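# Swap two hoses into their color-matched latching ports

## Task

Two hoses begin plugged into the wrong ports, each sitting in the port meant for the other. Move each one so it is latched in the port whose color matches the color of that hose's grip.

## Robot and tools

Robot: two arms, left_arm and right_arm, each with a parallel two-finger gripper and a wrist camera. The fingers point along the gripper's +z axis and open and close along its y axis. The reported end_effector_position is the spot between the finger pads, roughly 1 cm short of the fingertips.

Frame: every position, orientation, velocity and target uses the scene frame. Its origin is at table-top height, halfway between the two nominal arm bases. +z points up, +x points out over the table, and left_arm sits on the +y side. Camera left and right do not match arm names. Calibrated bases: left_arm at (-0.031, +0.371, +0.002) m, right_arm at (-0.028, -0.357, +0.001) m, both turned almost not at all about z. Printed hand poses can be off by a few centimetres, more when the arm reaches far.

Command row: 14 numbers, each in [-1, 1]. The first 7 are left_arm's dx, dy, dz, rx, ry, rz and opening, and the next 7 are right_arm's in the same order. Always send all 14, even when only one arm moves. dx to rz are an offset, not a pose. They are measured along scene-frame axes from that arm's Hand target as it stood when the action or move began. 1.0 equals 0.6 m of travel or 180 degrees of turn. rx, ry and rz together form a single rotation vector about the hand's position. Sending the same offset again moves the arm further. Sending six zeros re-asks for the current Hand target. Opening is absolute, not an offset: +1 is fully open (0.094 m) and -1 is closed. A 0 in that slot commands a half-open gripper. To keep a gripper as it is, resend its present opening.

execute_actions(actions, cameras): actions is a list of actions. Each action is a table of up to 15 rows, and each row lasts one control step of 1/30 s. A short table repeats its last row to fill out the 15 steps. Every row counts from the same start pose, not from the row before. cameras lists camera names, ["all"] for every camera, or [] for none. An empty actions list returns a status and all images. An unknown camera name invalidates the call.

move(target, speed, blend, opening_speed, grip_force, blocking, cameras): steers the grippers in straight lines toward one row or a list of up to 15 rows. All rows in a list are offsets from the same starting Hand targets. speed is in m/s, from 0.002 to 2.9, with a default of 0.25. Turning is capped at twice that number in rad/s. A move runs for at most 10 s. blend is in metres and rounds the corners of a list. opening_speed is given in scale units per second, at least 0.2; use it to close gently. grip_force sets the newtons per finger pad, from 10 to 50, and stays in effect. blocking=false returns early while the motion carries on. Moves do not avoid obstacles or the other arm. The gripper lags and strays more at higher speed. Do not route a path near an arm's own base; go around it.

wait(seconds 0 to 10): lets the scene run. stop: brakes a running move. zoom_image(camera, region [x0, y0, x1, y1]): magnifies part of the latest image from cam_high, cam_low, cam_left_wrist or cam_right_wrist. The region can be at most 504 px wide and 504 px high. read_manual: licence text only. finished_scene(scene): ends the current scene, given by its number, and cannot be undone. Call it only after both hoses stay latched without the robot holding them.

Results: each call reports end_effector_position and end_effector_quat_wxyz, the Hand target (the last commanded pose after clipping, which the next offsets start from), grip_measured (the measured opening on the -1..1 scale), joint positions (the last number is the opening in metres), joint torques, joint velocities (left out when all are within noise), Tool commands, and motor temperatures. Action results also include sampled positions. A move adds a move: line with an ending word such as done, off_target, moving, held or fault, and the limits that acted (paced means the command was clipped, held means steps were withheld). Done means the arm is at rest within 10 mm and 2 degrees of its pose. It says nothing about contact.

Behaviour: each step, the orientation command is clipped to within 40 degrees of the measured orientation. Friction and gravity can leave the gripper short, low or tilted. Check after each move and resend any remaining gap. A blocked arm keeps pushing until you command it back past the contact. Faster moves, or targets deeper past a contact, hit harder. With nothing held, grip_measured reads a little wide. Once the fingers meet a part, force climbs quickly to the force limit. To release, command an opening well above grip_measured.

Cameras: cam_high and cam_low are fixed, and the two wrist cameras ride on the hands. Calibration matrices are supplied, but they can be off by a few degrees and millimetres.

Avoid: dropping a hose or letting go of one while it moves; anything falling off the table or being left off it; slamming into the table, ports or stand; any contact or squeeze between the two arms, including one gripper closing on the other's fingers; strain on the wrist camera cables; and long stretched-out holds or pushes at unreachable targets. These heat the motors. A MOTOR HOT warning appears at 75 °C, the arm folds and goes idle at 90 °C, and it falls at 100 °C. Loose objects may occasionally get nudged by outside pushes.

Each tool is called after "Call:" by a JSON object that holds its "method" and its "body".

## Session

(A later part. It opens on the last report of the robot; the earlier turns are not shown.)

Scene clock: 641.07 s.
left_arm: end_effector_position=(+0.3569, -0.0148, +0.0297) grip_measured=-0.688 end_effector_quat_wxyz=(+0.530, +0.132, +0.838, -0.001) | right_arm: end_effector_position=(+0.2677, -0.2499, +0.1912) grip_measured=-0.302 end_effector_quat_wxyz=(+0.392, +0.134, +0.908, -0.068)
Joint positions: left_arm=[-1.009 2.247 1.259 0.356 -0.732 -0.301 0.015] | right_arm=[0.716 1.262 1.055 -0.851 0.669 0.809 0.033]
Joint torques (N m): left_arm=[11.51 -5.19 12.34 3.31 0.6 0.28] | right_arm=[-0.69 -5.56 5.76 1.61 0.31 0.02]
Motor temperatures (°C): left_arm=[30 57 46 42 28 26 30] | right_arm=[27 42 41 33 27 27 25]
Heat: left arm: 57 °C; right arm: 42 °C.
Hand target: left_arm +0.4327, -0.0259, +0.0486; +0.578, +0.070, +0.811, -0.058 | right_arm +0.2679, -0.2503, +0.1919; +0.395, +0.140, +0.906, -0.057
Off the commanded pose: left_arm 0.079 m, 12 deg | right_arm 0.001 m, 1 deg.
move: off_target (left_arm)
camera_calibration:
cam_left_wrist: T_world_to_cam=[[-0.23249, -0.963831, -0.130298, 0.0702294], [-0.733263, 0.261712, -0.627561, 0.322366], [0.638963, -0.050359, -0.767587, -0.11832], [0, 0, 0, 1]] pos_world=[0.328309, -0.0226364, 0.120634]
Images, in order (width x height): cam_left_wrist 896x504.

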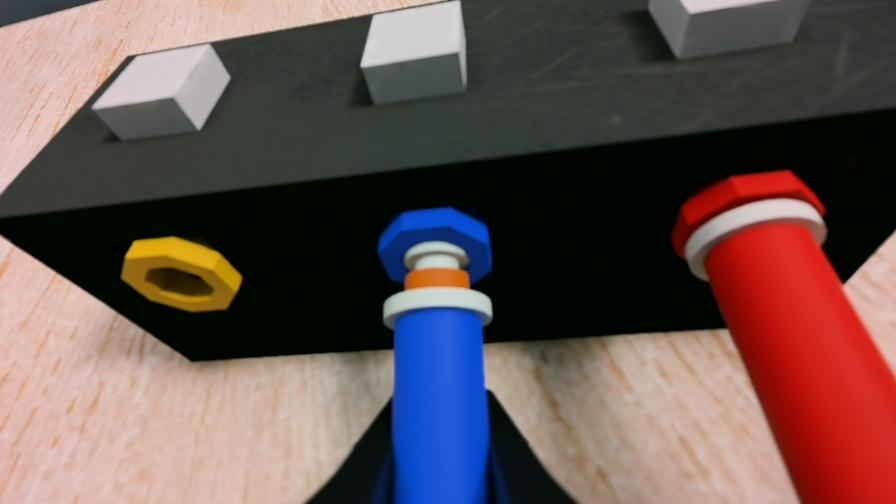

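Call:
{"method": "move", "body": {"target": [0.0,0.012,0.035,0.004,0.015,0.03,-1,0,0,0,0,0,0,-0.3], "speed": 0.06, "cameras": ["cam_left_wrist"]}}

Scene clock: 647.00 s.
left_arm: end_effector_position=(+0.3558, -0.0133, +0.0297) grip_measured=-0.690 end_effector_quat_wxyz=(+0.495, +0.129, +0.859, +0.028) | right_arm: end_effector_position=(+0.2677, -0.2499, +0.1912) grip_measured=-0.302 end_effector_quat_wxyz=(+0.392, +0.134, +0.908, -0.068)
Joint positions: left_arm=[-1.013 2.246 1.36 0.12 -0.746 -0.372 0.015] | right_arm=[0.716 1.262 1.055 -0.851 0.669 0.809 0.033]
Joint velocities: left_arm=[-0.002 -0.007 -0.017 -0.154 -0.081 -0.022 0] | right_arm=[within noise]
Joint torques (N m): left_arm=[10.8 -8.94 11.55 3.18 -0.22 0.01] | right_arm=[-0.7 -5.55 5.76 1.62 0.31 0.02]
Motor temperatures (°C): left_arm=[31 55 47 46 28 26 30] | right_arm=[27 42 41 33 27 27 25]
Heat: left arm: 55 °C; right arm: 42 °C.
Hand target: left_arm +0.4326, -0.0189, +0.0695; +0.561, +0.034, +0.827, -0.027 | right_arm +0.2679, -0.2503, +0.1919; +0.395, +0.140, +0.906, -0.057
Off the commanded pose: left_arm 0.087 m, 15 deg | right_arm 0.001 m, 1 deg.
move: off_target (left_arm)
camera_calibration:
cam_left_wrist: T_world_to_cam=[[-0.204167, -0.96437, -0.168248, 0.062521], [-0.787167, 0.263902, -0.557426, 0.338363], [0.581966, 0.0186311, -0.813, -0.0949446], [0, 0, 0, 1]] pos_world=[0.334368, -0.0272324, 0.121942]
Images, in order (width x height): cam_left_wrist 896x504.

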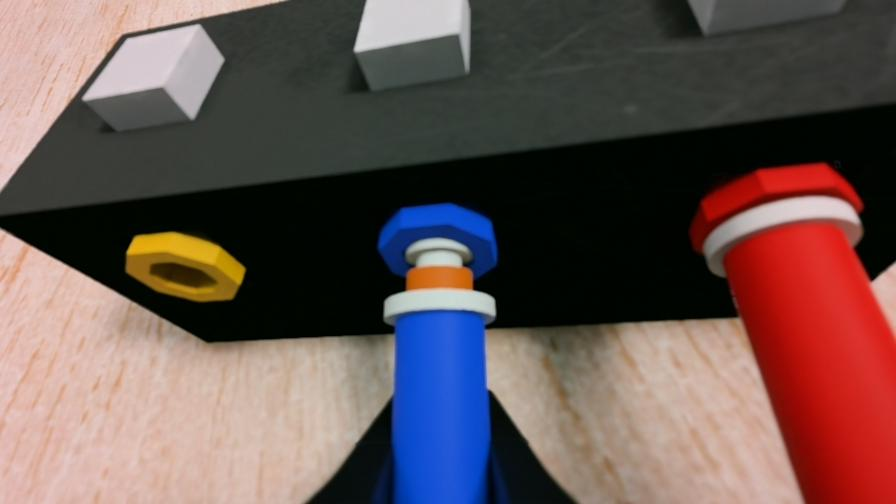

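Call:
{"method": "move", "body": {"target": [-0.115,0.003,-0.01,0.009,0.0458,-0.0402,-1,0,0,0,0,0,0,-0.3], "speed": 0.1, "cameras": ["cam_left_wrist"]}}

Scene clock: 652.97 s.
left_arm: end_effector_position=(+0.3498, -0.0153, +0.0321) grip_measured=-0.690 end_effector_quat_wxyz=(+0.471, +0.122, +0.873, -0.020) | right_arm: end_effector_position=(+0.2677, -0.2499, +0.1912) grip_measured=-0.302 end_effector_quat_wxyz=(+0.392, +0.134, +0.908, -0.068)
Joint positions: left_arm=[-0.998 2.198 1.325 0.106 -0.643 -0.427 0.015] | right_arm=[0.716 1.262 1.055 -0.851 0.669 0.809 0.033]
Joint torques (N m): left_arm=[2.67 -14.48 5.01 2.01 -0.09 -0.09] | right_arm=[-0.72 -5.56 5.75 1.62 0.31 0.01]
Motor temperatures (°C): left_arm=[32 55 48 47 28 26 30] | right_arm=[27 42 41 32 27 27 25]
Heat: left arm: 55 °C; right arm: 42 °C.
Hand target: left_arm +0.3637, -0.0169, +0.0636; +0.496, +0.092, +0.862, -0.053 | right_arm +0.2679, -0.2503, +0.1919; +0.395, +0.140, +0.906, -0.057
Off the commanded pose: left_arm 0.034 m, 6 deg | right_arm 0.001 m, 1 deg.
move: off_target (left_arm)
camera_calibration:
cam_left_wrist: T_world_to_cam=[[-0.241577, -0.967781, -0.0709917, 0.0697063], [-0.815613, 0.242141, -0.525493, 0.344065], [0.525752, -0.0690454, -0.847831, -0.0699858], [0, 0, 0, 1]] pos_world=[0.334258, -0.0206838, 0.126416]
Images, in order (width x height): cam_left_wrist 896x504.

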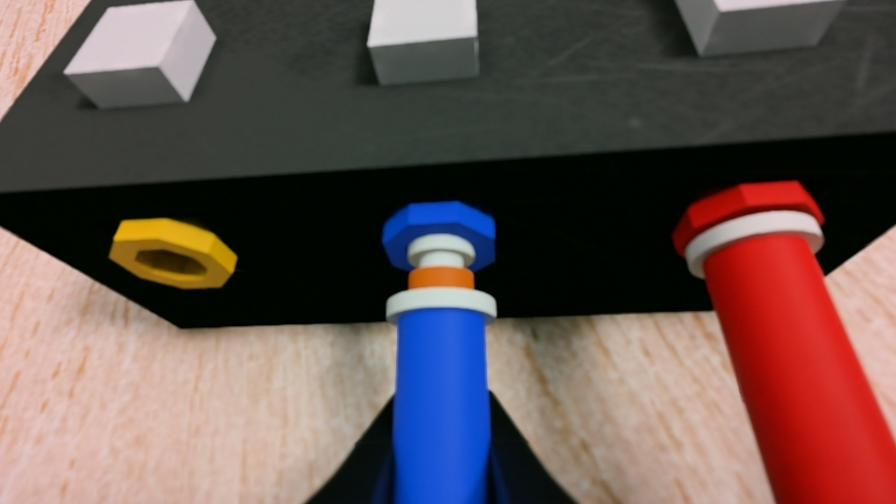

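Call:
{"method": "move", "body": {"target": [-0.005,0.008,0.04,0,0,0.01,-1,0,0,0,0,0,0,-0.3], "speed": 0.1, "cameras": ["cam_left_wrist"]}}

Scene clock: 656.67 s.
left_arm: end_effector_position=(+0.3445, -0.0126, +0.0364) grip_measured=-0.690 end_effector_quat_wxyz=(+0.454, +0.125, +0.882, -0.026) | right_arm: end_effector_position=(+0.2677, -0.2499, +0.1912) grip_measured=-0.302 end_effector_quat_wxyz=(+0.392, +0.134, +0.908, -0.068)
Joint positions: left_arm=[-0.995 2.165 1.325 0.042 -0.61 -0.448 0.015] | right_arm=[0.716 1.262 1.055 -0.851 0.669 0.809 0.033]
Joint torques (N m): left_arm=[1.69 -15.99 6.86 1.73 -0.8 -0.2] | right_arm=[-0.69 -5.56 5.74 1.62 0.31 0.02]
Motor temperatures (°C): left_arm=[32 59 48 46 28 26 30] | right_arm=[27 42 41 32 27 27 25]
Heat: left arm: 59 °C; right arm: 42 °C.
Hand target: left_arm +0.3607, -0.0121, +0.0875; +0.497, +0.079, +0.863, -0.045 | right_arm +0.2679, -0.2503, +0.1919; +0.395, +0.140, +0.906, -0.057
Off the commanded pose: left_arm 0.054 m, 8 deg | right_arm 0.001 m, 1 deg.
move: off_target (left_arm)
camera_calibration:
cam_left_wrist: T_world_to_cam=[[-0.251983, -0.965955, -0.0586219, 0.0744696], [-0.834072, 0.2475, -0.49302, 0.34669], [0.490743, -0.0753376, -0.868041, -0.0506564], [0, 0, 0, 1]] pos_world=[0.332789, -0.0176877, 0.131319]
Images, in order (width x height): cam_left_wrist 896x504.

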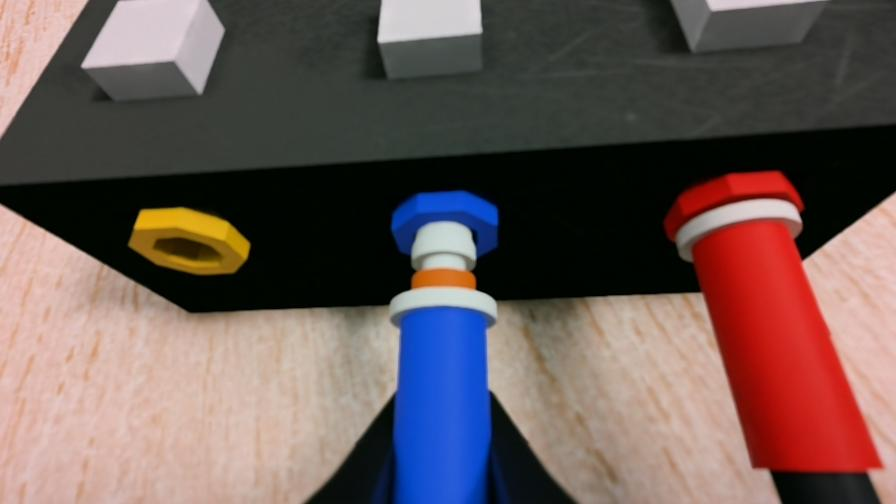

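Call:
{"method": "move", "body": {"target": [[0.06,-0.008,0.0,-0.01,-0.035,0.01,-1,0,0,0,0,0,0,-0.3],[0.11,-0.015,0.0,-0.016,-0.06,0.02,-1,0,0,0,0,0,0,-0.3]], "speed": 0.06, "blend": [0.01,0], "cameras": ["cam_left_wrist"]}}

Scene clock: 663.00 s.
left_arm: end_effector_position=(+0.3568, -0.0131, +0.0319) grip_measured=-0.690 end_effector_quat_wxyz=(+0.482, +0.137, +0.865, -0.005) | right_arm: end_effector_position=(+0.2677, -0.2499, +0.1912) grip_measured=-0.302 end_effector_quat_wxyz=(+0.392, +0.134, +0.908, -0.068)
Joint positions: left_arm=[-0.989 2.212 1.325 0.143 -0.658 -0.366 0.015] | right_arm=[0.716 1.262 1.055 -0.851 0.669 0.809 0.033]
Joint torques (N m): left_arm=[7.53 -9.68 11.11 3.4 -1.1 0.11] | right_arm=[-0.68 -5.56 5.75 1.62 0.31 0.02]
Motor temperatures (°C): left_arm=[32 64 48 45 28 26 30] | right_arm=[27 42 41 32 27 27 25]
Heat: left arm: 64 °C; right arm: 42 °C.
Hand target: left_arm +0.4267, -0.0211, +0.0876; +0.579, +0.043, +0.813, -0.044 | right_arm +0.2679, -0.2503, +0.1919; +0.395, +0.140, +0.906, -0.057
Off the commanded pose: left_arm 0.090 m, 17 deg | right_arm 0.001 m, 1 deg.
move: off_target (left_arm)
camera_calibration:
cam_left_wrist: T_world_to_cam=[[-0.251564, -0.961023, -0.114677, 0.0785135], [-0.795965, 0.272839, -0.540369, 0.342962], [0.550595, -0.0446589, -0.833577, -0.0827811], [0, 0, 0, 1]] pos_world=[0.338316, -0.0218168, 0.125325]
Images, in order (width x height): cam_left_wrist 896x504.

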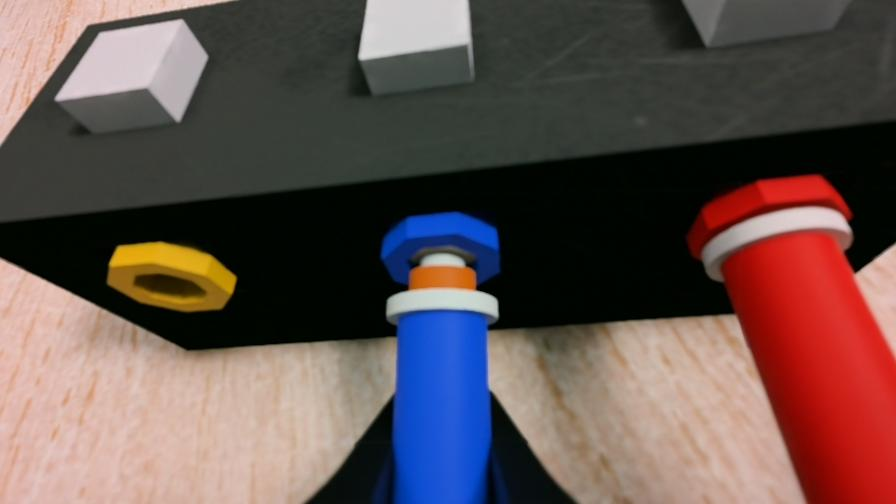

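Call:
{"method": "move", "body": {"target": [0.08,-0.005,0.02,-0.003,-0.01,0.015,-1,0,0,0,0,0,0,-0.3], "speed": 0.06, "cameras": ["cam_left_wrist"]}}

Scene clock: 667.63 s.
left_arm: end_effector_position=(+0.3580, -0.0114, +0.0315) grip_measured=-0.691 end_effector_quat_wxyz=(+0.459, +0.157, +0.874, +0.032) | right_arm: end_effector_position=(+0.2677, -0.2499, +0.1912) grip_measured=-0.302 end_effector_quat_wxyz=(+0.392, +0.134, +0.908, -0.068)
Joint positions: left_arm=[-0.99 2.228 1.411 -0.013 -0.674 -0.353 0.015] | right_arm=[0.716 1.262 1.055 -0.851 0.669 0.809 0.033]
Joint torques (N m): left_arm=[12.9 -9.29 13.31 4.09 -1.11 0.15] | right_arm=[-0.7 -5.56 5.74 1.62 0.31 0.01]
Motor temperatures (°C): left_arm=[32 62 48 47 28 26 30] | right_arm=[27 42 41 32 27 27 25]
Heat: left arm: 62 °C; right arm: 42 °C.
Hand target: left_arm +0.4747, -0.0241, +0.0995; +0.593, +0.022, +0.804, -0.033 | right_arm +0.2679, -0.2503, +0.1919; +0.395, +0.140, +0.906, -0.057
Off the commanded pose: left_arm 0.136 m, 24 deg | right_arm 0.001 m, 1 deg.
move: off_target (left_arm)
camera_calibration:
cam_left_wrist: T_world_to_cam=[[-0.254163, -0.948203, -0.190558, 0.0838519], [-0.816658, 0.31596, -0.482949, 0.349364], [0.518142, 0.0328724, -0.854662, -0.0704904], [0, 0, 0, 1]] pos_world=[0.343147, -0.0285592, 0.124458]
Images, in order (width x height): cam_left_wrist 896x504.

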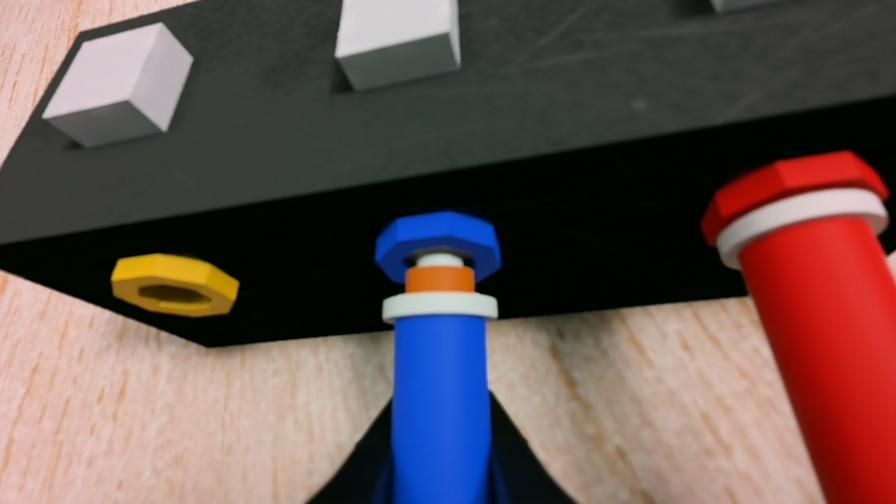

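Call:
{"method": "move", "body": {"target": [[-0.08,0.02,0.02,0.01,0.03,0.05,-1,0,0,0,0,0,0,-0.3],[0.0,0.03,0.02,0.0,0.0,0.06,-1,0,0,0,0,0,0,-0.3]], "speed": 0.08, "cameras": ["cam_left_wrist"]}}

Scene clock: 673.70 s.
left_arm: end_effector_position=(+0.3566, -0.0129, +0.0341) grip_measured=-0.691 end_effector_quat_wxyz=(+0.439, +0.101, +0.891, +0.060) | right_arm: end_effector_position=(+0.2677, -0.2499, +0.1912) grip_measured=-0.302 end_effector_quat_wxyz=(+0.392, +0.134, +0.908, -0.068)
Joint positions: left_arm=[-1.011 2.287 1.58 -0.266 -0.744 -0.533 0.015] | right_arm=[0.716 1.262 1.055 -0.851 0.669 0.809 0.033]
Joint torques (N m): left_arm=[12.77 -11.58 12.37 3.64 -2.5 -0.05] | right_arm=[-0.69 -5.56 5.74 1.62 0.31 0.01]
Motor temperatures (°C): left_arm=[33 62 50 49 29 26 30] | right_arm=[27 42 41 32 27 27 25]
Heat: left arm: 62 °C; right arm: 42 °C.
Hand target: left_arm +0.4747, -0.0061, +0.1115; +0.593, -0.054, +0.803, +0.023 | right_arm +0.2679, -0.2503, +0.1919; +0.395, +0.140, +0.906, -0.057
Off the commanded pose: left_arm 0.141 m, 27 deg | right_arm 0.001 m, 1 deg.
move: off_target (left_arm)
camera_calibration:
cam_left_wrist: T_world_to_cam=[[-0.136701, -0.972883, -0.186579, 0.0403126], [-0.86846, 0.208305, -0.449873, 0.365965], [0.476539, 0.100539, -0.873386, -0.0511749], [0, 0, 0, 1]] pos_world=[0.347724, -0.0318678, 0.127464]
Images, in order (width x height): cam_left_wrist 896x504.

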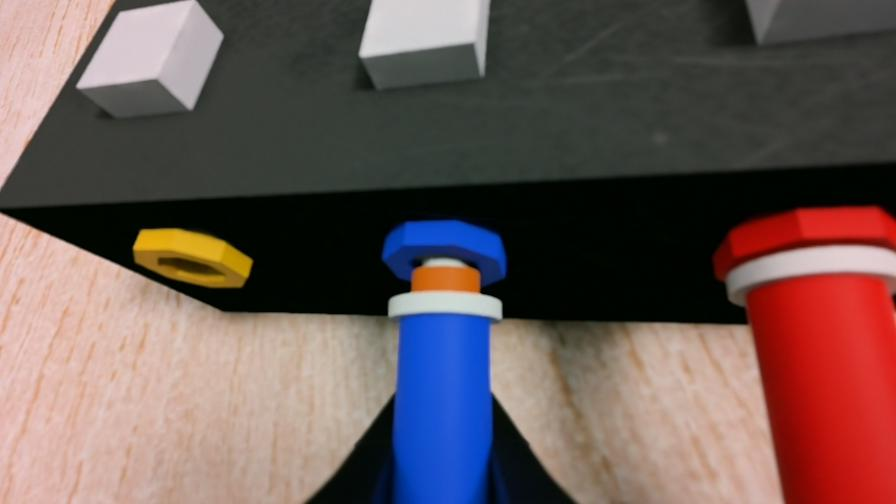

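Call:
{"method": "move", "body": {"target": [0.1,-0.01,0.015,-0.015,-0.05,0.0,-1,0,0,0,0,0,0,-0.3], "speed": 0.08, "cameras": ["cam_left_wrist"]}}

Scene clock: 677.90 s.
left_arm: end_effector_position=(+0.3594, -0.0094, +0.0325) grip_measured=-0.691 end_effector_quat_wxyz=(+0.443, +0.127, +0.883, +0.089) | right_arm: end_effector_position=(+0.2677, -0.2499, +0.1912) grip_measured=-0.302 end_effector_quat_wxyz=(+0.392, +0.134, +0.908, -0.068)
Joint positions: left_arm=[-1.011 2.3 1.585 -0.263 -0.777 -0.465 0.015] | right_arm=[0.716 1.262 1.055 -0.851 0.669 0.809 0.033]
Joint torques (N m): left_arm=[18.73 -10.82 14.32 4.73 -2.4 0.07] | right_arm=[-0.69 -5.57 5.74 1.61 0.31 0.01]
Motor temperatures (°C): left_arm=[34 63 52 52 30 26 30] | right_arm=[27 42 41 32 27 27 25]
Heat: left arm: 63 °C; right arm: 42 °C.
Hand target: left_arm +0.5347, -0.0122, +0.1206; +0.653, -0.070, +0.754, -0.001 | right_arm +0.2679, -0.2503, +0.1919; +0.395, +0.140, +0.906, -0.057
Off the commanded pose: left_arm 0.196 m, 38 deg | right_arm 0.001 m, 1 deg.
move: off_target (left_arm)
camera_calibration:
cam_left_wrist: T_world_to_cam=[[-0.153967, -0.953145, -0.260402, 0.0525152], [-0.855246, 0.260539, -0.447966, 0.362528], [0.494822, 0.153736, -0.855288, -0.0608889], [0, 0, 0, 1]] pos_world=[0.348266, -0.0350372, 0.123998]
Images, in order (width x height): cam_left_wrist 896x504.

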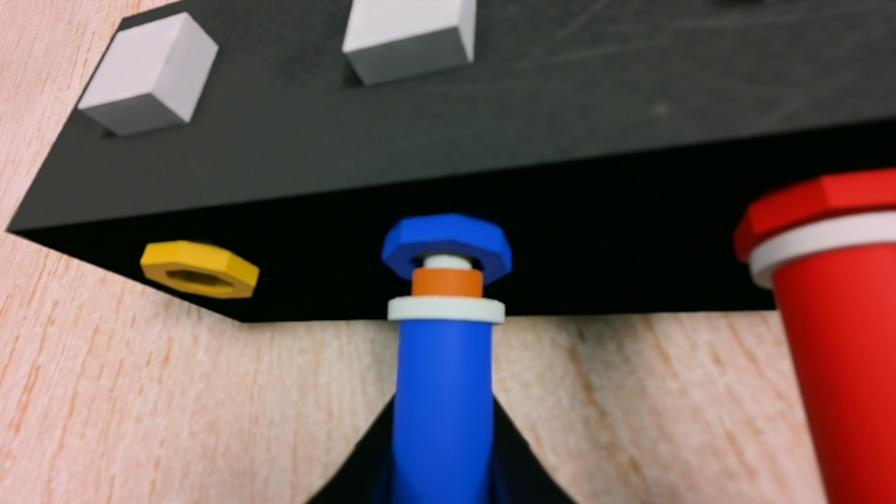

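Call:
{"method": "move", "body": {"target": [[-0.3162,-0.0022,-0.1143,0.0359,0.1187,-0.1054,-1,0,0,0,0,0,0,-0.3],[-0.3162,-0.0022,-0.09,0.0359,0.1187,-0.1054,-1,0,0,0,0,0,0,-0.3],[-0.3162,-0.0022,-0.1143,0.0359,0.1187,-0.1054,-1,0,0,0,0,0,0,-0.3]], "speed": 0.15, "cameras": ["cam_left_wrist"]}}

Scene clock: 688.77 s.
left_arm: end_effector_position=(+0.3418, -0.0105, +0.0377) grip_measured=-0.691 end_effector_quat_wxyz=(+0.478, +0.103, +0.872, -0.042) | right_arm: end_effector_position=(+0.2677, -0.2499, +0.1912) grip_measured=-0.302 end_effector_quat_wxyz=(+0.392, +0.134, +0.908, -0.068)
Joint positions: left_arm=[-1.005 2.154 1.256 0.159 -0.64 -0.468 0.015] | right_arm=[0.716 1.262 1.055 -0.851 0.669 0.809 0.033]
Joint torques (N m): left_arm=[0.18 -11.67 4.63 1.97 -0.41 0.05] | right_arm=[-0.7 -5.55 5.74 1.62 0.32 0.02]
Motor temperatures (°C): left_arm=[37 65 55 56 32 26 30] | right_arm=[27 41 41 32 27 27 25]
Heat: left arm: 65 °C; right arm: 41 °C.
Hand target: left_arm +0.3449, -0.0136, +0.0520; +0.497, +0.092, +0.861, -0.053 | right_arm +0.2679, -0.2503, +0.1919; +0.395, +0.140, +0.906, -0.057
Off the commanded pose: left_arm 0.015 m, 3 deg | right_arm 0.001 m, 1 deg.
move: off_target (left_arm)
camera_calibration:
cam_left_wrist: T_world_to_cam=[[-0.228673, -0.973351, -0.0172093, 0.0663419], [-0.814944, 0.201068, -0.543543, 0.339301], [0.532518, -0.110269, -0.839205, -0.063822], [0, 0, 0, 1]] pos_world=[0.325668, -0.0106862, 0.132006]
Images, in order (width x height): cam_left_wrist 896x504.

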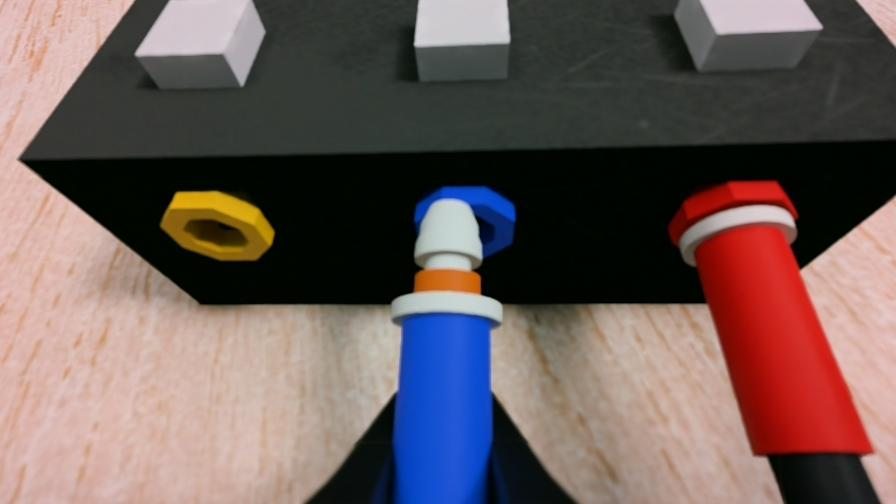

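Call:
{"method": "move", "body": {"target": [[-0.083,0.019,0.013,0.0147,0.065,0,-1,0,0,0,0,0,0,-0.3],[-0.083,0.019,-0.045,0.0147,0.065,0,-1,0,0,0,0,0,0,-0.3]], "speed": 0.1, "cameras": ["cam_left_wrist"]}}

Scene clock: 709.73 s.
left_arm: end_effector_position=(+0.2975, +0.0025, +0.0262) grip_measured=-0.691 end_effector_quat_wxyz=(+0.402, +0.101, +0.910, -0.031) | right_arm: end_effector_position=(+0.2677, -0.2499, +0.1912) grip_measured=-0.302 end_effector_quat_wxyz=(+0.392, +0.134, +0.908, -0.068)
Joint positions: left_arm=[-1.052 2.077 1.238 -0.108 -0.589 -0.624 0.015] | right_arm=[0.716 1.262 1.055 -0.851 0.669 0.809 0.033]
Joint torques (N m): left_arm=[-0.28 -9.5 4.42 1.6 -0.18 -0.1] | right_arm=[-0.68 -5.55 5.72 1.62 0.31 0.01]
Motor temperatures (°C): left_arm=[34 68 51 49 29 26 30] | right_arm=[27 41 41 32 27 27 25]
Heat: left arm: 68 °C; right arm: 41 °C.
Hand target: left_arm +0.2951, -0.0022, +0.0252; +0.404, +0.098, +0.909, -0.042 | right_arm +0.2679, -0.2503, +0.1919; +0.395, +0.140, +0.906, -0.057
Off the commanded pose: left_arm 0.005 m, 1 deg | right_arm 0.001 m, 1 deg.
move: done
camera_calibration:
cam_left_wrist: T_world_to_cam=[[-0.216691, -0.976126, -0.0149685, 0.0649672], [-0.896431, 0.205024, -0.392909, 0.314715], [0.386597, -0.0717215, -0.919456, -0.00302854], [0, 0, 0, 1]] pos_world=[0.297368, -0.00132511, 0.121842]
Images, in order (width x height): cam_left_wrist 896x504.

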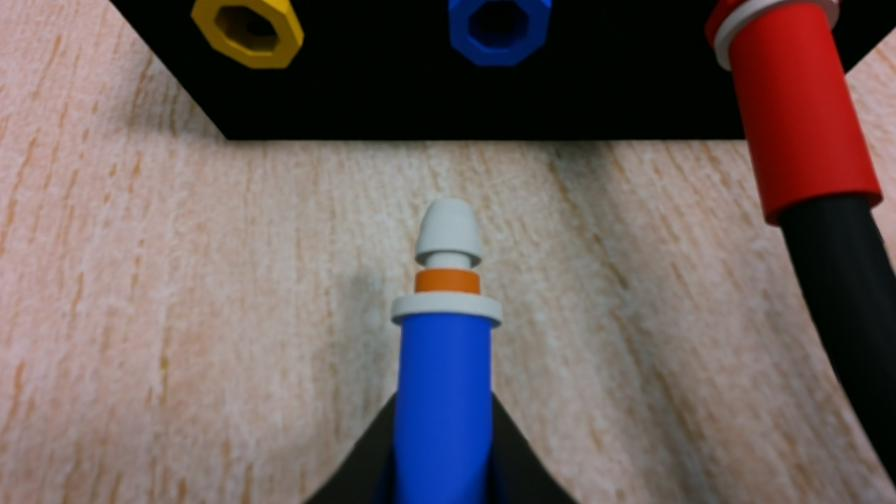

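Call:
{"method": "move", "body": {"target": [[0,0,-0.025,0,0,0,-1,0,0,0,0,0,0,-0.3],[0,0,-0.025,0,0,0,-0.45,0,0,0,0,0,0,-0.3]], "speed": 0.05, "opening_speed": 1, "cameras": ["cam_left_wrist"]}}

Scene clock: 715.70 s.
left_arm: end_effector_position=(+0.3000, -0.0014, +0.0191) grip_measured=-0.452 end_effector_quat_wxyz=(+0.410, +0.096, +0.906, -0.041) | right_arm: end_effector_position=(+0.2677, -0.2499, +0.1912) grip_measured=-0.302 end_effector_quat_wxyz=(+0.392, +0.134, +0.908, -0.068)
Joint positions: left_arm=[-1.052 2.1 1.222 -0.042 -0.59 -0.625 0.026] | right_arm=[0.716 1.262 1.055 -0.851 0.669 0.809 0.033]
Joint torques (N m): left_arm=[-0.28 -8.73 4.08 1.52 -0.17 -0.09] | right_arm=[-0.69 -5.57 5.74 1.62 0.31 0.02]
Motor temperatures (°C): left_arm=[34 65 50 48 29 26 30] | right_arm=[27 41 41 32 27 27 25]
Heat: left arm: 65 °C; right arm: 41 °C.
Hand target: left_arm +0.2951, -0.0021, +0.0101; +0.404, +0.098, +0.909, -0.042 | right_arm +0.2679, -0.2503, +0.1919; +0.395, +0.140, +0.906, -0.057
Off the commanded pose: left_arm 0.010 m, 1 deg | right_arm 0.001 m, 1 deg.
move: done
camera_calibration:
cam_left_wrist: T_world_to_cam=[[-0.215681, -0.976449, 0.00540557, 0.0609373], [-0.890586, 0.194439, -0.411157, 0.313477], [0.400422, -0.0934927, -0.911549, -0.0151669], [0, 0, 0, 1]] pos_world=[0.298395, -0.00286806, 0.114734]
Images, in order (width x height): cam_left_wrist 896x504.

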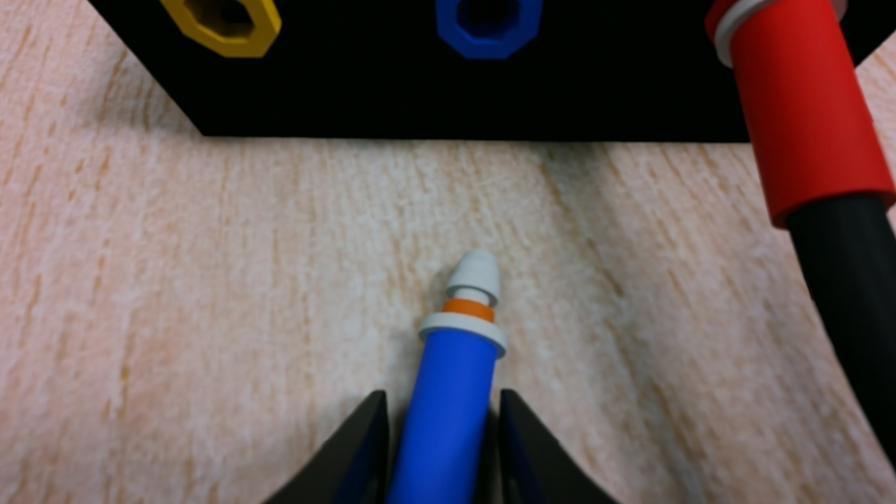

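Call:
{"method": "move", "body": {"target": [[0,0,-0.013,0,0,-0.03,-0.45,0,0,0,0,0,0,-0.3],[0,0,-0.013,0,0,-0.03,-1,0,0,0,0,0,0,-0.3]], "speed": 0.05, "opening_speed": 0.7, "cameras": ["cam_left_wrist"]}}

Scene clock: 721.63 s.
left_arm: end_effector_position=(+0.3030, -0.0089, +0.0181) grip_measured=-0.669 end_effector_quat_wxyz=(+0.429, +0.122, +0.893, -0.068) | right_arm: end_effector_position=(+0.2677, -0.2499, +0.1912) grip_measured=-0.302 end_effector_quat_wxyz=(+0.392, +0.134, +0.908, -0.068)
Joint positions: left_arm=[-1.044 2.1 1.16 0.117 -0.555 -0.538 0.016] | right_arm=[0.716 1.262 1.055 -0.851 0.669 0.809 0.033]
Joint torques (N m): left_arm=[1.07 -9.46 3.37 1.24 0.31 0.09] | right_arm=[-0.69 -5.55 5.74 1.62 0.32 0.01]
Motor temperatures (°C): left_arm=[33 62 50 46 29 26 30] | right_arm=[27 41 41 32 26 27 25]
Heat: left arm: 62 °C; right arm: 41 °C.
Hand target: left_arm +0.2952, -0.0020, +0.0023; +0.402, +0.141, +0.903, -0.061 | right_arm +0.2679, -0.2503, +0.1919; +0.395, +0.140, +0.906, -0.057
Off the commanded pose: left_arm 0.019 m, 4 deg | right_arm 0.001 m, 1 deg.
move: off_target (left_arm); target 2's new opening was sent with left_arm's hand 0.018 m and 4 deg from that target
camera_calibration:
cam_left_wrist: T_world_to_cam=[[-0.284629, -0.958273, 0.0264548, 0.0749214], [-0.85656, 0.241833, -0.455874, 0.308213], [0.430454, -0.152415, -0.889651, -0.0279952], [0, 0, 0, 1]] pos_world=[0.297379, -0.0070078, 0.113619]
Images, in order (width x height): cam_left_wrist 896x504.

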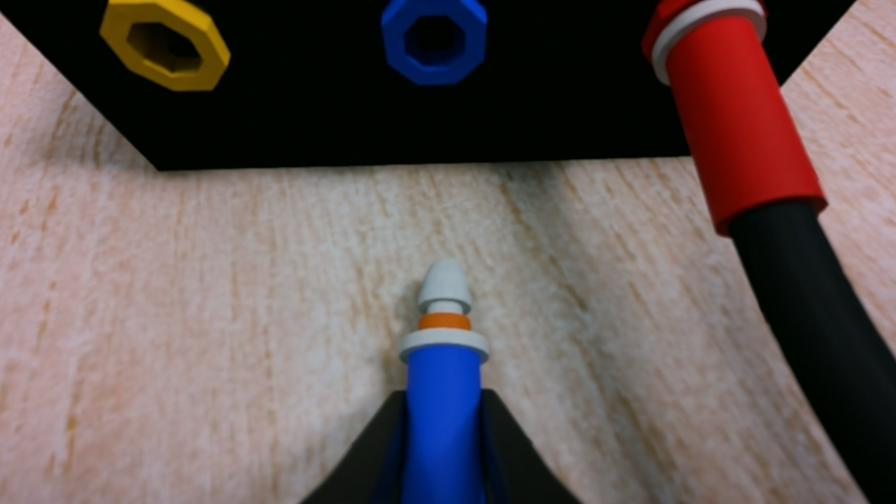

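Call:
{"method": "move", "body": {"target": [[-0.0083,0.0033,0.0833,-0.004,-0.0185,0.028,-1,0,0,0,0,0,0,-0.3],[0.0347,-0.008,0.084,-0.004,-0.0185,0.028,-1,0,0,0,0,0,0,-0.3],[0.0347,-0.0262,0.1057,-0.004,-0.0185,0.028,-1,0,0,0,0,0,0,-0.3],[0.0347,-0.0445,0.084,-0.004,-0.0185,0.028,-1,0,0,0,0,0,0,-0.3],[0.0347,-0.0262,0.069,-0.004,-0.0185,0.028,-1,0,0,0,0,0,0,-0.3],[0.0347,-0.0137,0.084,-0.004,-0.0185,0.028,-1,0,0,0,0,0,0,-0.3],[0.0347,-0.0262,0.094,-0.004,-0.0185,0.028,-1,0,0,0,0,0,0,-0.3],[0.0347,-0.0345,0.084,-0.004,-0.0185,0.028,-1,0,0,0,0,0,0,-0.3],[0.0347,-0.0262,0.0773,-0.004,-0.0185,0.028,-1,0,0,0,0,0,0,-0.3],[0.0347,-0.0212,0.084,-0.004,-0.0185,0.028,-1,0,0,0,0,0,0,-0.3],[0.0347,-0.0262,0.084,-0.004,-0.0185,0.028,-1,0,0,0,0,0,0,-0.3]], "speed": 0.08, "blend": 0.001, "cameras": ["cam_left_wrist"]}}

Scene clock: 733.83 s.
left_arm: end_effector_position=(+0.3099, -0.0092, +0.0293) grip_measured=-0.670 end_effector_quat_wxyz=(+0.412, +0.111, +0.904, -0.024) | right_arm: end_effector_position=(+0.2677, -0.2499, +0.1912) grip_measured=-0.302 end_effector_quat_wxyz=(+0.392, +0.134, +0.908, -0.068)
Joint positions: left_arm=[-1.047 2.123 1.31 -0.115 -0.603 -0.585 0.016] | right_arm=[0.716 1.262 1.055 -0.851 0.669 0.809 0.033]
Joint torques (N m): left_arm=[0.53 -12.56 6.52 1.53 -0.29 0.03] | right_arm=[-0.69 -5.56 5.75 1.62 0.31 0.02]
Motor temperatures (°C): left_arm=[32 60 48 44 29 26 30] | right_arm=[27 41 41 32 26 27 24]
Heat: left arm: 60 °C; right arm: 41 °C.
Hand target: left_arm +0.3160, -0.0178, +0.0527; +0.431, +0.100, +0.896, -0.045 | right_arm +0.2679, -0.2503, +0.1919; +0.395, +0.140, +0.906, -0.057
Off the commanded pose: left_arm 0.026 m, 4 deg | right_arm 0.001 m, 1 deg.
move: off_target (left_arm)
camera_calibration:
cam_left_wrist: T_world_to_cam=[[-0.228222, -0.972864, -0.0380885, 0.0605771], [-0.883449, 0.223371, -0.411854, 0.326106], [0.409185, -0.0603448, -0.910454, -0.0129359], [0, 0, 0, 1]] pos_world=[0.307216, -0.0146898, 0.124838]
Images, in order (width x height): cam_left_wrist 896x504.

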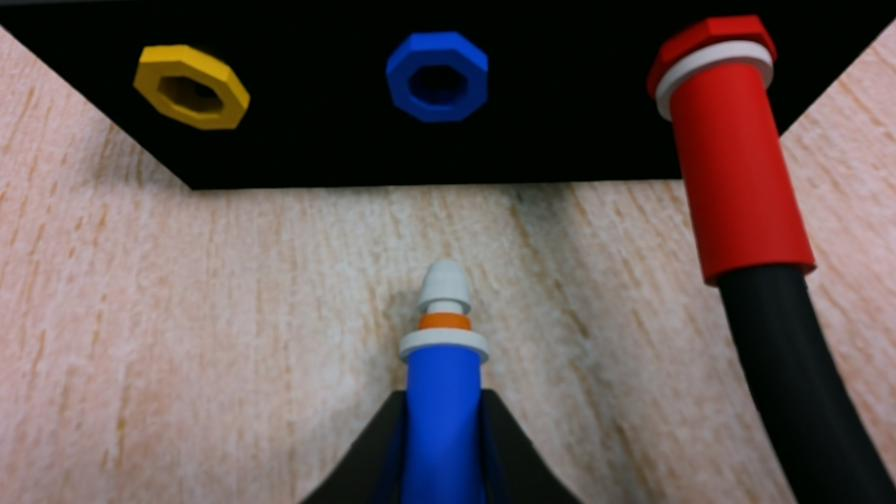

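Call:
{"method": "move", "body": {"target": [[0.0325,0.0125,0.0375,0,0,0.006,-1,0,0,0,0,0,0,-0.3],[0.0325,-0.0055,0.0592,0,0,0.006,-1,0,0,0,0,0,0,-0.3],[0.0325,-0.0238,0.0375,0,0,0.006,-1,0,0,0,0,0,0,-0.3],[0.0325,-0.0055,0.0225,0,0,0.006,-1,0,0,0,0,0,0,-0.3],[0.0325,0.007,0.0375,0,0,0.006,-1,0,0,0,0,0,0,-0.3],[0.0325,-0.0055,0.0475,0,0,0.006,-1,0,0,0,0,0,0,-0.3],[0.0325,-0.0138,0.0375,0,0,0.006,-1,0,0,0,0,0,0,-0.3],[0.0325,-0.0055,0.0308,0,0,0.006,-1,0,0,0,0,0,0,-0.3],[0.0325,-0.0005,0.0375,0,0,0.006,-1,0,0,0,0,0,0,-0.3],[0.0325,-0.0055,0.0417,0,0,0.006,-1,0,0,0,0,0,0,-0.3],[0.0325,-0.0055,0.0375,0,0,0.006,-1,0,0,0,0,0,0,-0.3]], "speed": 0.08, "blend": 0.001, "cameras": ["cam_left_wrist"]}}

Scene clock: 758.23 s.
left_arm: end_effector_position=(+0.3300, -0.0137, +0.0560) grip_measured=-0.670 end_effector_quat_wxyz=(+0.416, +0.100, +0.904, -0.022) | right_arm: end_effector_position=(+0.2677, -0.2499, +0.1912) grip_measured=-0.302 end_effector_quat_wxyz=(+0.392, +0.134, +0.908, -0.068)
Joint positions: left_arm=[-1.017 2.125 1.426 -0.214 -0.601 -0.574 0.016] | right_arm=[0.716 1.262 1.055 -0.851 0.669 0.809 0.033]
Joint torques (N m): left_arm=[0.61 -12.08 6.89 1.55 -0.22 0.04] | right_arm=[-0.7 -5.55 5.74 1.62 0.31 0.01]
Motor temperatures (°C): left_arm=[31 64 48 44 29 26 30] | right_arm=[27 41 41 32 26 27 24]
Heat: left arm: 64 °C; right arm: 41 °C.
Hand target: left_arm +0.3355, -0.0212, +0.0752; +0.431, +0.092, +0.897, -0.041 | right_arm +0.2679, -0.2503, +0.1919; +0.395, +0.140, +0.906, -0.057
Off the commanded pose: left_arm 0.021 m, 3 deg | right_arm 0.001 m, 1 deg.
move: off_target (left_arm)
camera_calibration:
cam_left_wrist: T_world_to_cam=[[-0.206905, -0.977783, -0.0336349, 0.0545044], [-0.884837, 0.201684, -0.419985, 0.356493], [0.417438, -0.0571356, -0.906908, -0.0000229906], [0, 0, 0, 1]] pos_world=[0.326725, -0.0186069, 0.151534]
Images, in order (width x height): cam_left_wrist 896x504.

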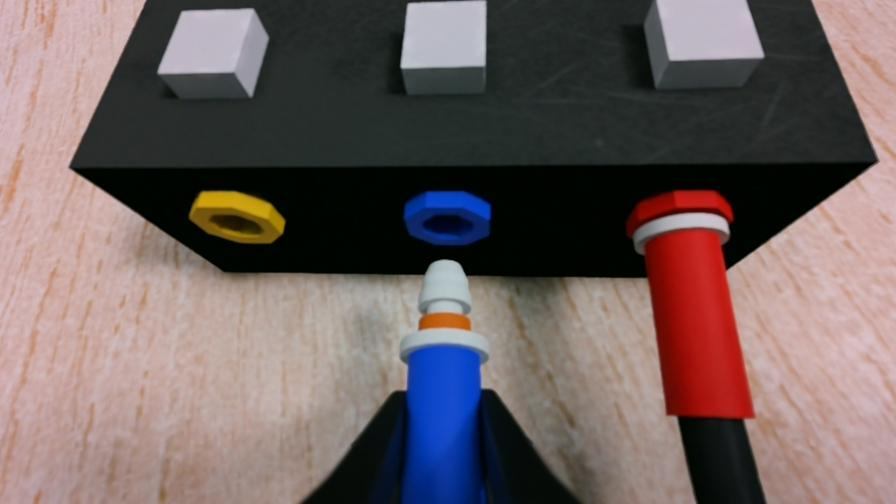

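Call:
{"method": "move", "body": {"target": [[0.012,0.006,0.022,0,0,0,-1,0,0,0,0,0,0,-0.3],[0.024,-0.007,-0.006,0,0,0,-1,0,0,0,0,0,0,-0.3],[0.024,-0.015,0.006,0,0,0,-1,0,0,0,0,0,0,-0.3],[0.024,-0.007,0.016,0,0,0,-1,0,0,0,0,0,0,-0.3],[0.024,-0.001,0.006,0,0,0,-1,0,0,0,0,0,0,-0.3],[0.024,-0.007,0.0,0,0,0,-1,0,0,0,0,0,0,-0.3],[0.024,-0.007,0.006,0,0,0,-1,0,0,0,0,0,0,-0.3]], "speed": 0.07, "blend": 0.001, "cameras": ["cam_left_wrist"]}}

Scene clock: 768.07 s.
left_arm: end_effector_position=(+0.3407, -0.0170, +0.0610) grip_measured=-0.670 end_effector_quat_wxyz=(+0.414, +0.099, +0.904, -0.022) | right_arm: end_effector_position=(+0.2677, -0.2499, +0.1912) grip_measured=-0.302 end_effector_quat_wxyz=(+0.392, +0.134, +0.908, -0.068)
Joint positions: left_arm=[-1 2.146 1.483 -0.245 -0.588 -0.562 0.016] | right_arm=[0.716 1.262 1.055 -0.851 0.669 0.809 0.033]
Joint torques (N m): left_arm=[1.1 -11.47 7.54 1.64 -0.2 0.11] | right_arm=[-0.69 -5.57 5.75 1.61 0.31 0.02]
Motor temperatures (°C): left_arm=[31 67 48 43 29 26 30] | right_arm=[27 41 41 32 26 27 24]
Heat: left arm: 67 °C; right arm: 41 °C.
Hand target: left_arm +0.3499, -0.0253, +0.0787; +0.431, +0.092, +0.897, -0.041 | right_arm +0.2679, -0.2503, +0.1919; +0.395, +0.140, +0.906, -0.057
Off the commanded pose: left_arm 0.022 m, 3 deg | right_arm 0.001 m, 1 deg.
move: off_target (left_arm)
camera_calibration:
cam_left_wrist: T_world_to_cam=[[-0.205849, -0.978051, -0.0322869, 0.0531661], [-0.886715, 0.200379, -0.416635, 0.369156], [0.41396, -0.0571345, -0.9085, 0.00111733], [0, 0, 0, 1]] pos_world=[0.337818, -0.0219082, 0.156535]
Images, in order (width x height): cam_left_wrist 896x504.

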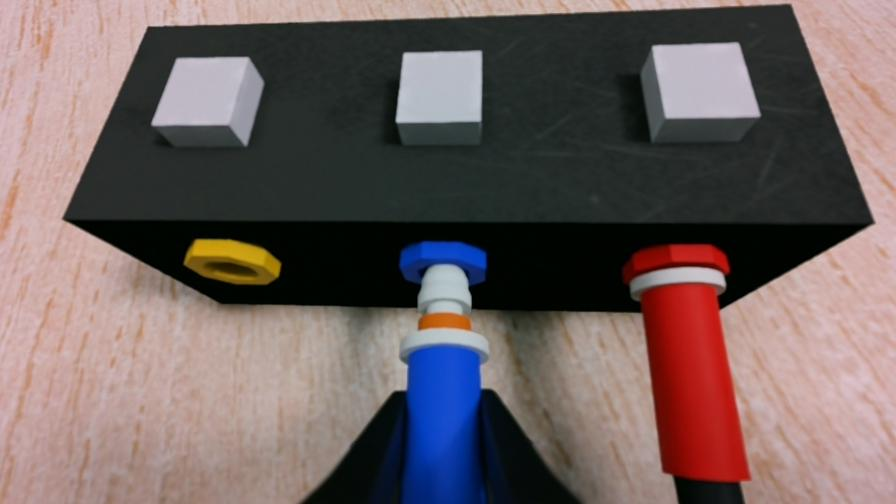

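Call:
{"method": "move", "body": {"target": [[0.065,-0.01,0.0,-0.008,-0.03,0,-1,0,0,0,0,0,0,-0.3],[0.13,-0.02,0.0,-0.016,-0.06,0.01,-1,0,0,0,0,0,0,-0.3]], "speed": 0.06, "blend": [0.01,0], "cameras": ["cam_left_wrist"]}}

Scene clock: 773.20 s.
left_arm: end_effector_position=(+0.3623, -0.0192, +0.0532) grip_measured=-0.670 end_effector_quat_wxyz=(+0.441, +0.135, +0.887, +0.007) | right_arm: end_effector_position=(+0.2677, -0.2499, +0.1912) grip_measured=-0.302 end_effector_quat_wxyz=(+0.392, +0.134, +0.908, -0.068)
Joint positions: left_arm=[-0.979 2.208 1.506 -0.151 -0.626 -0.425 0.016] | right_arm=[0.716 1.262 1.055 -0.851 0.669 0.809 0.033]
Joint torques (N m): left_arm=[7.35 -7.12 10.56 3.42 -0.35 0.19] | right_arm=[-0.7 -5.56 5.74 1.62 0.31 0.02]
Motor temperatures (°C): left_arm=[31 66 48 44 29 26 30] | right_arm=[27 41 41 32 26 27 24]
Heat: left arm: 66 °C; right arm: 41 °C.
Hand target: left_arm +0.4279, -0.0374, +0.0789; +0.516, +0.070, +0.852, -0.048 | right_arm +0.2679, -0.2503, +0.1919; +0.395, +0.140, +0.906, -0.057
Off the commanded pose: left_arm 0.073 m, 14 deg | right_arm 0.001 m, 1 deg.
move: off_target (left_arm)
camera_calibration:
cam_left_wrist: T_world_to_cam=[[-0.241207, -0.962807, -0.121748, 0.073031], [-0.845856, 0.270074, -0.459987, 0.374258], [0.475759, -0.00797119, -0.879539, -0.0379803], [0, 0, 0, 1]] pos_world=[0.352254, -0.0310654, 0.14764]
Images, in order (width x height): cam_left_wrist 896x504.

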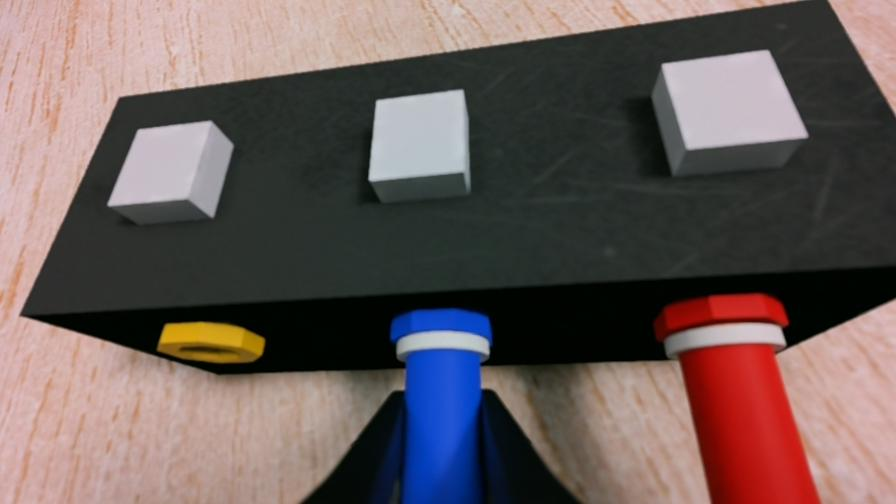

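Call:
{"method": "move", "body": {"target": [[-0.109,0.03,-0.038,0.016,0.06,-0.01,-1,0,0,0,0,0,0,-0.3],[-0.109,0.03,-0.038,0.016,0.06,-0.01,-0.3,0,0,0,0,0,0,-0.3],[-0.23,0.06,0.06,0.016,0.06,-0.01,-0.3,0,0,0,0,0,0,-0.3]], "speed": 0.12, "cameras": ["cam_left_wrist","cam_high"]}}

Scene clock: 779.93 s.
left_arm: end_effector_position=(+0.2915, -0.0037, +0.0993) grip_measured=-0.302 end_effector_quat_wxyz=(+0.420, +0.103, +0.901, -0.031) | right_arm: end_effector_position=(+0.2677, -0.2499, +0.1912) grip_measured=-0.302 end_effector_quat_wxyz=(+0.392, +0.134, +0.908, -0.068)
Joint positions: left_arm=[-1.082 1.954 1.351 -0.324 -0.632 -0.626 0.033] | right_arm=[0.716 1.262 1.055 -0.851 0.669 0.809 0.033]
Joint torques (N m): left_arm=[0.09 -12.44 4.77 1.4 -0.39 -0.11] | right_arm=[-0.69 -5.56 5.74 1.61 0.31 0.02]
Motor temperatures (°C): left_arm=[31 65 48 45 28 26 30] | right_arm=[27 40 41 32 26 27 24]
Heat: left arm: 65 °C; right arm: 41 °C.
Hand target: left_arm +0.2898, -0.0014, +0.1148; +0.431, +0.091, +0.897, -0.041 | right_arm +0.2679, -0.2503, +0.1919; +0.395, +0.140, +0.906, -0.057
Off the commanded pose: left_arm 0.016 m, 2 deg | right_arm 0.001 m, 1 deg.
move: off_target (left_arm); target 2's new opening was sent with left_arm's hand 0.006 m and 3 deg from that target
camera_calibration:
cam_left_wrist: T_world_to_cam=[[-0.218778, -0.975542, -0.0212946, 0.0599607], [-0.878973, 0.206504, -0.429839, 0.337803], [0.423724, -0.0753221, -0.902654, 0.0535659], [0, 0, 0, 1]] pos_world=[0.287341, -0.00722895, 0.194829]
Images, in order (width x height): cam_high 896x504, cam_left_wrist 896x504.

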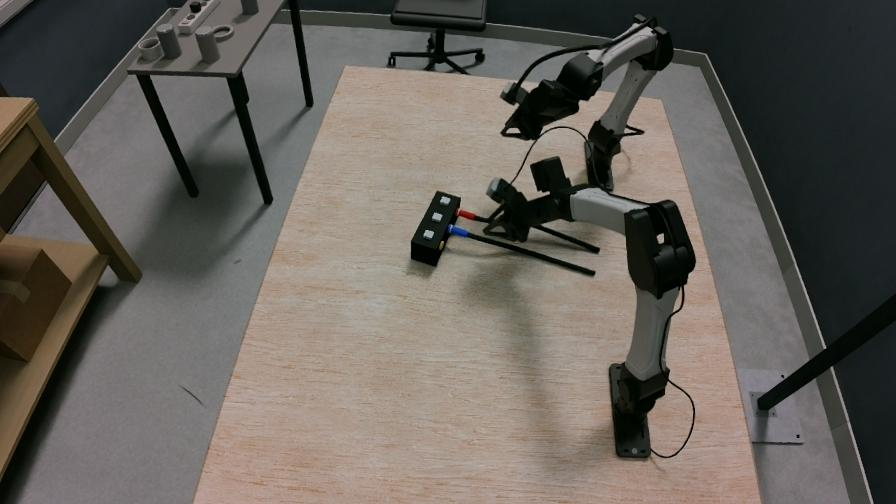

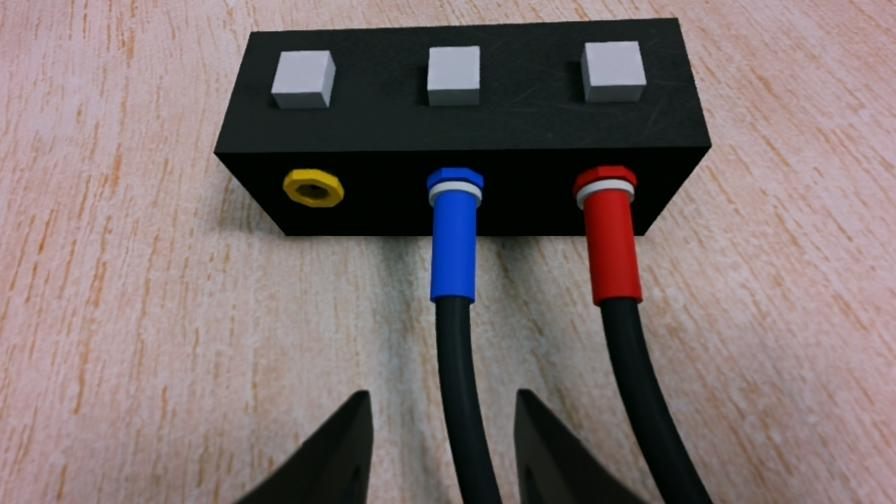

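Both hoses are seated in their matching ports and released.

Call:
{"method": "finished_scene", "body": {"scene": 1}}

The scene is finished: the task was done.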